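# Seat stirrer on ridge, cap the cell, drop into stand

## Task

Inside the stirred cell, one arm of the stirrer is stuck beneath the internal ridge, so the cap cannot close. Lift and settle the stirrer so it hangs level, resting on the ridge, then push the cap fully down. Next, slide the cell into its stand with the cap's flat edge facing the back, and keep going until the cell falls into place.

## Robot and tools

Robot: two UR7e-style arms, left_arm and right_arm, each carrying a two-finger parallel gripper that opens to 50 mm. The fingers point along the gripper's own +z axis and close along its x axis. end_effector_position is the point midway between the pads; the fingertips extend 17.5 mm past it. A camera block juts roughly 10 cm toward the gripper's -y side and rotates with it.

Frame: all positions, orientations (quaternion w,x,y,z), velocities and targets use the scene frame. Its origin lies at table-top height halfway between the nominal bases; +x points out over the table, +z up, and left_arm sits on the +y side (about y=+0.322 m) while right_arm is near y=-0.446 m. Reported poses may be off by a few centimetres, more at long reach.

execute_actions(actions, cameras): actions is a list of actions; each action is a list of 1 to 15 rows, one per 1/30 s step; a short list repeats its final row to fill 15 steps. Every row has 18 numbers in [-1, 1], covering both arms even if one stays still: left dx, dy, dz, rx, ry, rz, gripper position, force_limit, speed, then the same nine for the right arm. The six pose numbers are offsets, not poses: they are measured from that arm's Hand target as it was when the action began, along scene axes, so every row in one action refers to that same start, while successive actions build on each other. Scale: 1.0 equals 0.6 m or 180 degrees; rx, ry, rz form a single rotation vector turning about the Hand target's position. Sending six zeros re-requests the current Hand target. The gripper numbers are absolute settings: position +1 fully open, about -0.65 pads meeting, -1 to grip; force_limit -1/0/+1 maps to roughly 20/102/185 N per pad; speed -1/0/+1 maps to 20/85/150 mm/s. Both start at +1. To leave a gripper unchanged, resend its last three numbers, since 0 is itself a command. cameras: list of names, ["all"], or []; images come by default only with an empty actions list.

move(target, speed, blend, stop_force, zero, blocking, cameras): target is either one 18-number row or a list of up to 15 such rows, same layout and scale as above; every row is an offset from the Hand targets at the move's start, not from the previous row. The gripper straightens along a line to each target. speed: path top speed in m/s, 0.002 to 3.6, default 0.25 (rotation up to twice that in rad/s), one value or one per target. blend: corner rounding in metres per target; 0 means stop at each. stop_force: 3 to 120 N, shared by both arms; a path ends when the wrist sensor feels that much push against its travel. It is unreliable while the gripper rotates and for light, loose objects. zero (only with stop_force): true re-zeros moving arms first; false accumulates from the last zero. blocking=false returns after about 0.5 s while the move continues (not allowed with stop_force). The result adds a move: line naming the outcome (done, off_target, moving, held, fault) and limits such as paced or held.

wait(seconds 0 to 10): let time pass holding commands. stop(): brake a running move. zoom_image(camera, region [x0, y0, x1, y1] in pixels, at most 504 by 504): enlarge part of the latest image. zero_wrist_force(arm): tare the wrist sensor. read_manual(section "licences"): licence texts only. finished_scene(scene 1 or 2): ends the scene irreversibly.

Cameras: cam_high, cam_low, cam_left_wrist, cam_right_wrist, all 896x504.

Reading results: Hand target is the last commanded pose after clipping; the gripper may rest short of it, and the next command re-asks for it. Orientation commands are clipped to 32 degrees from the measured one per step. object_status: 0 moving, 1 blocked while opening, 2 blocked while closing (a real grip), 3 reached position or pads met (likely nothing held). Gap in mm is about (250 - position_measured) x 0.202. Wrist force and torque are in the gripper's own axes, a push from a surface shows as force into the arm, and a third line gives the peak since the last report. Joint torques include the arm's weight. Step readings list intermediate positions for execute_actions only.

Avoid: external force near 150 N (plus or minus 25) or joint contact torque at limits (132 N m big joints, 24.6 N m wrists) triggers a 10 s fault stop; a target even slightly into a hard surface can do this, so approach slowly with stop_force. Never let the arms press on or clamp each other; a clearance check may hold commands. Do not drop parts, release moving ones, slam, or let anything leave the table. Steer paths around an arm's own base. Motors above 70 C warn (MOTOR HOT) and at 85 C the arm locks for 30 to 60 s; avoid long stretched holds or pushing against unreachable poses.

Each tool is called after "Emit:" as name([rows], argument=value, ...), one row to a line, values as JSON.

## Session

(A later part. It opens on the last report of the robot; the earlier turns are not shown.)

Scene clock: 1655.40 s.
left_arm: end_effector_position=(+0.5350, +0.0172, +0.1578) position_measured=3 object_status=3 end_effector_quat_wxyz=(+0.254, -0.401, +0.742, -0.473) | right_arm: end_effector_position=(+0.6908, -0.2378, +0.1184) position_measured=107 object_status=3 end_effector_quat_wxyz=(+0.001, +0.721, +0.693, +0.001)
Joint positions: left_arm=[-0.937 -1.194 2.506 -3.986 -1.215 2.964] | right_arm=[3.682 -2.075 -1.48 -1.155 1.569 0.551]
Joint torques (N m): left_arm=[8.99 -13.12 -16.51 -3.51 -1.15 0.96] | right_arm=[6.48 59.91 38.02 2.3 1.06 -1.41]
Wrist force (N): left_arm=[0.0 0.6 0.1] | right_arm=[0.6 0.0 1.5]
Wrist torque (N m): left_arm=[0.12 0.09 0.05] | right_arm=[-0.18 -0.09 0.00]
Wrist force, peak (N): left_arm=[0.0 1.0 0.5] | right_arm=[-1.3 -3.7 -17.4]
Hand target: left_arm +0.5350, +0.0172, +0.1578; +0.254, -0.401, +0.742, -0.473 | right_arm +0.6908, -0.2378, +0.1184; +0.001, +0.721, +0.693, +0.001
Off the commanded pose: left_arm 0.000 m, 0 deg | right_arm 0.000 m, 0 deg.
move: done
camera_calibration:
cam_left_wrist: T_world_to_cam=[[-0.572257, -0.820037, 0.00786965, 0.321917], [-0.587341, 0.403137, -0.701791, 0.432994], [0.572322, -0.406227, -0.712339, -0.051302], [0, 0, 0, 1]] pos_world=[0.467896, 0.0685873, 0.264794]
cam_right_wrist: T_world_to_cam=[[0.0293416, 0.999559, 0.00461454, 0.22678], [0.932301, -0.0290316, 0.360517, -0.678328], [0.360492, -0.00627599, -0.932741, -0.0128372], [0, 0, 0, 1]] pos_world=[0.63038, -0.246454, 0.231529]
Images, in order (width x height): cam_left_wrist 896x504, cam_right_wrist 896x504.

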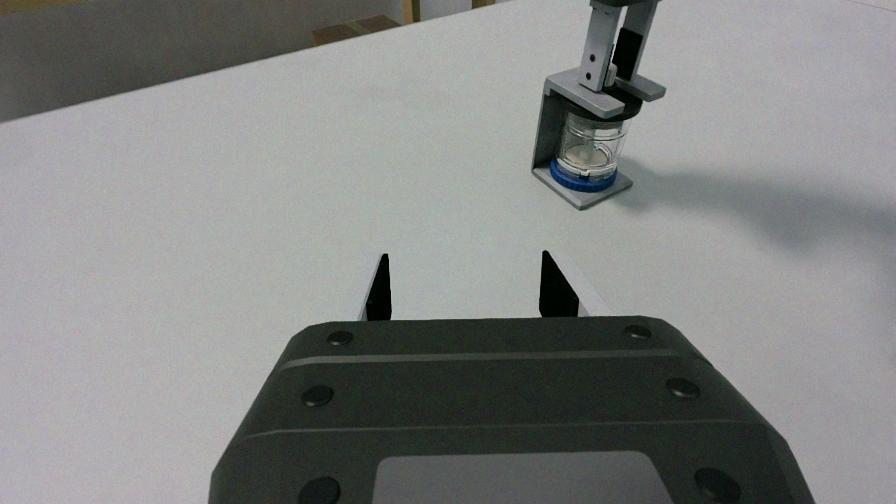

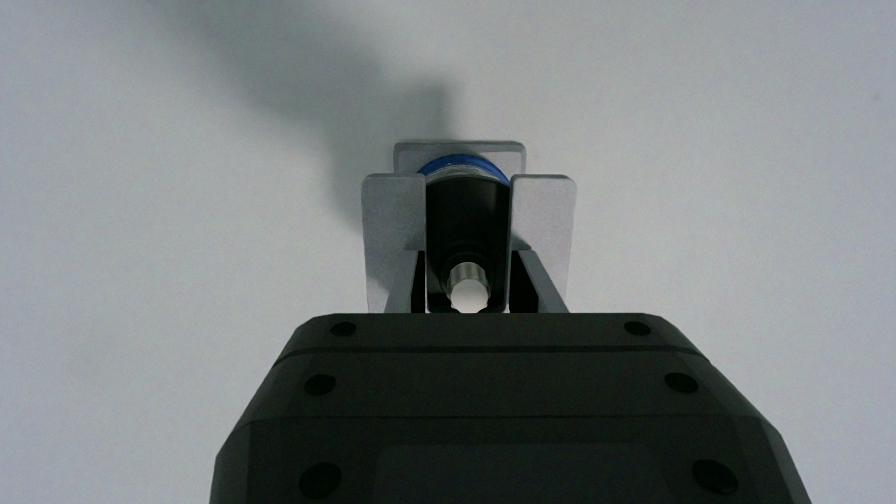

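Emit:
move([
  [0,0,0,0,0,0,1,-0.8,0, 0,0,0.1000,0,0,0,0.3,-0.6,-0.5],
], speed=[0.08], cameras=["cam_left_wrist", "cam_right_wrist", "cam_low"])

Scene clock: 1667.50 s.
left_arm: end_effector_position=(+0.5350, +0.0172, +0.1578) position_measured=3 object_status=3 end_effector_quat_wxyz=(+0.254, -0.401, +0.742, -0.473) | right_arm: end_effector_position=(+0.6908, -0.2378, +0.1783) position_measured=107 object_status=3 end_effector_quat_wxyz=(+0.001, +0.721, +0.693, +0.001)
Joint positions: left_arm=[-0.937 -1.194 2.506 -3.986 -1.215 2.964] | right_arm=[3.682 -2.026 -1.391 -1.292 1.569 0.551]
Joint torques (N m): left_arm=[8.11 -12.92 -16.9 -3.57 -1.05 0.82] | right_arm=[4.08 57.65 40.18 0.74 0 -1.04]
Wrist force (N): left_arm=[0.0 0.5 0.4] | right_arm=[0.5 0.0 1.5]
Wrist torque (N m): left_arm=[0.09 0.08 0.05] | right_arm=[-0.19 -0.08 0.00]
Wrist force, peak (N): left_arm=[0.0 0.9 0.4] | right_arm=[0.6 0.0 2.4]
Hand target: left_arm +0.5350, +0.0172, +0.1578; +0.254, -0.401, +0.742, -0.473 | right_arm +0.6908, -0.2378, +0.1784; +0.001, +0.721, +0.693, +0.001
Off the commanded pose: left_arm 0.000 m, 0 deg | right_arm 0.000 m, 0 deg.
move: done
camera_calibration:
cam_left_wrist: T_world_to_cam=[[-0.572257, -0.820037, 0.00786965, 0.321917], [-0.587341, 0.403137, -0.701791, 0.432994], [0.572322, -0.406227, -0.712339, -0.051302], [0, 0, 0, 1]] pos_world=[0.467896, 0.0685873, 0.264794]
cam_right_wrist: T_world_to_cam=[[0.0293416, 0.999559, 0.00461454, 0.226504], [0.932301, -0.0290316, 0.360517, -0.699923], [0.360492, -0.00627599, -0.932741, 0.043034], [0, 0, 0, 1]] pos_world=[0.63038, -0.246454, 0.291429]
Images, in order (width x height): cam_low 896x504, cam_left_wrist 896x504, cam_right_wrist 896x504.

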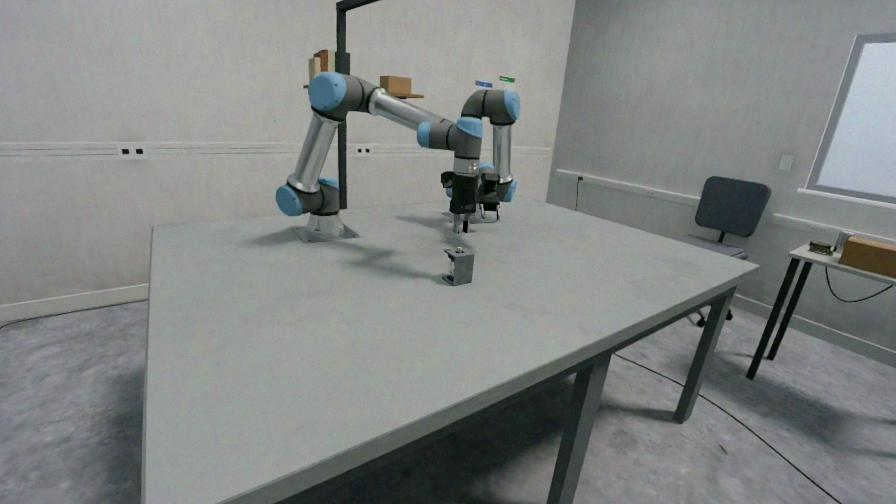

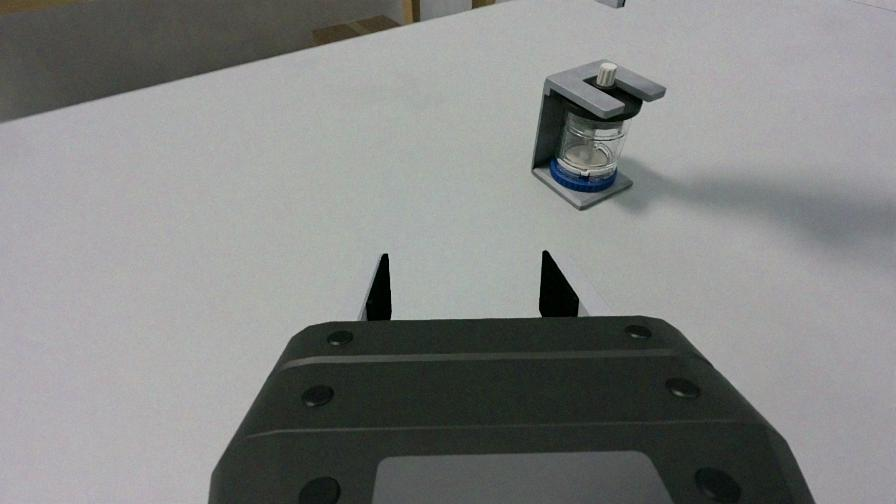

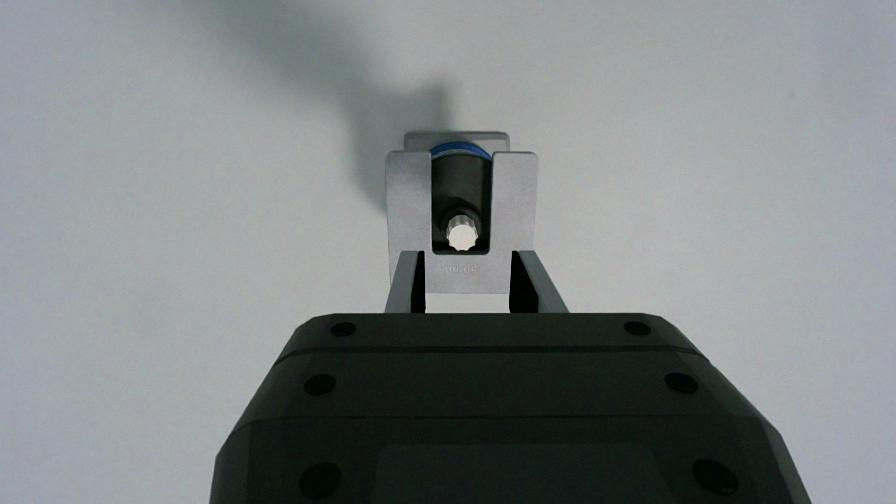

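Emit:
zoom_image(camera="cam_right_wrist", region=[370, 110, 560, 310])

Emit:
zoom_image(camera="cam_left_wrist", region=[520, 50, 680, 220])

Emit:
zoom_image(camera="cam_low", region=[420, 220, 500, 300])

Scaled by 2.520 from the camera's 896x504 image, which has a finer 1280x720 frame.

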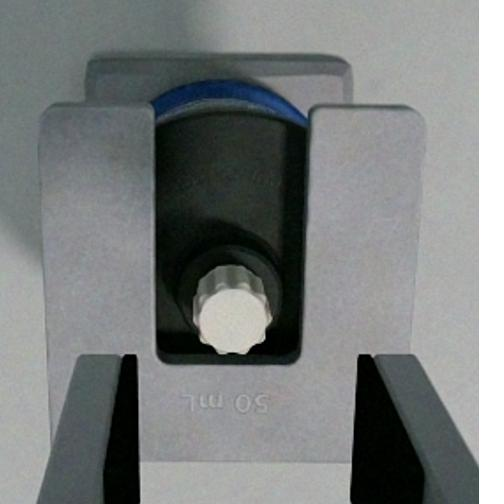

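Scaled by 2.965 from the camera's 896x504 image, which has a finer 1280x720 frame.

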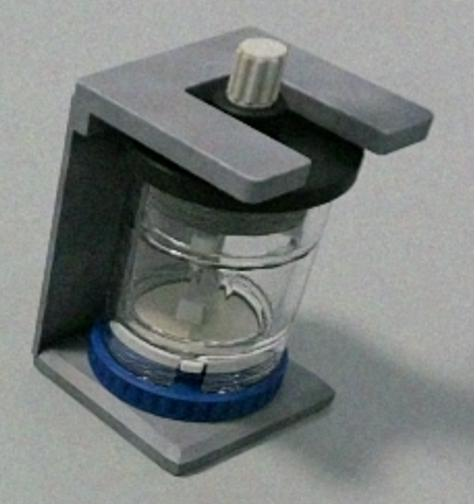

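Scaled by 6.300 from the camera's 896x504 image, which has a finer 1280x720 frame.

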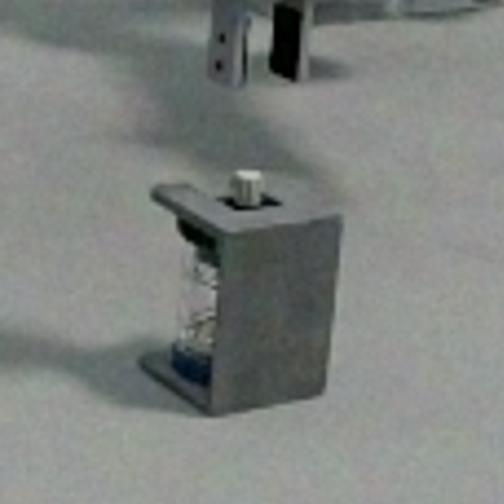

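Emit:
finished_scene(scene=1)

The scene is finished: the task was done.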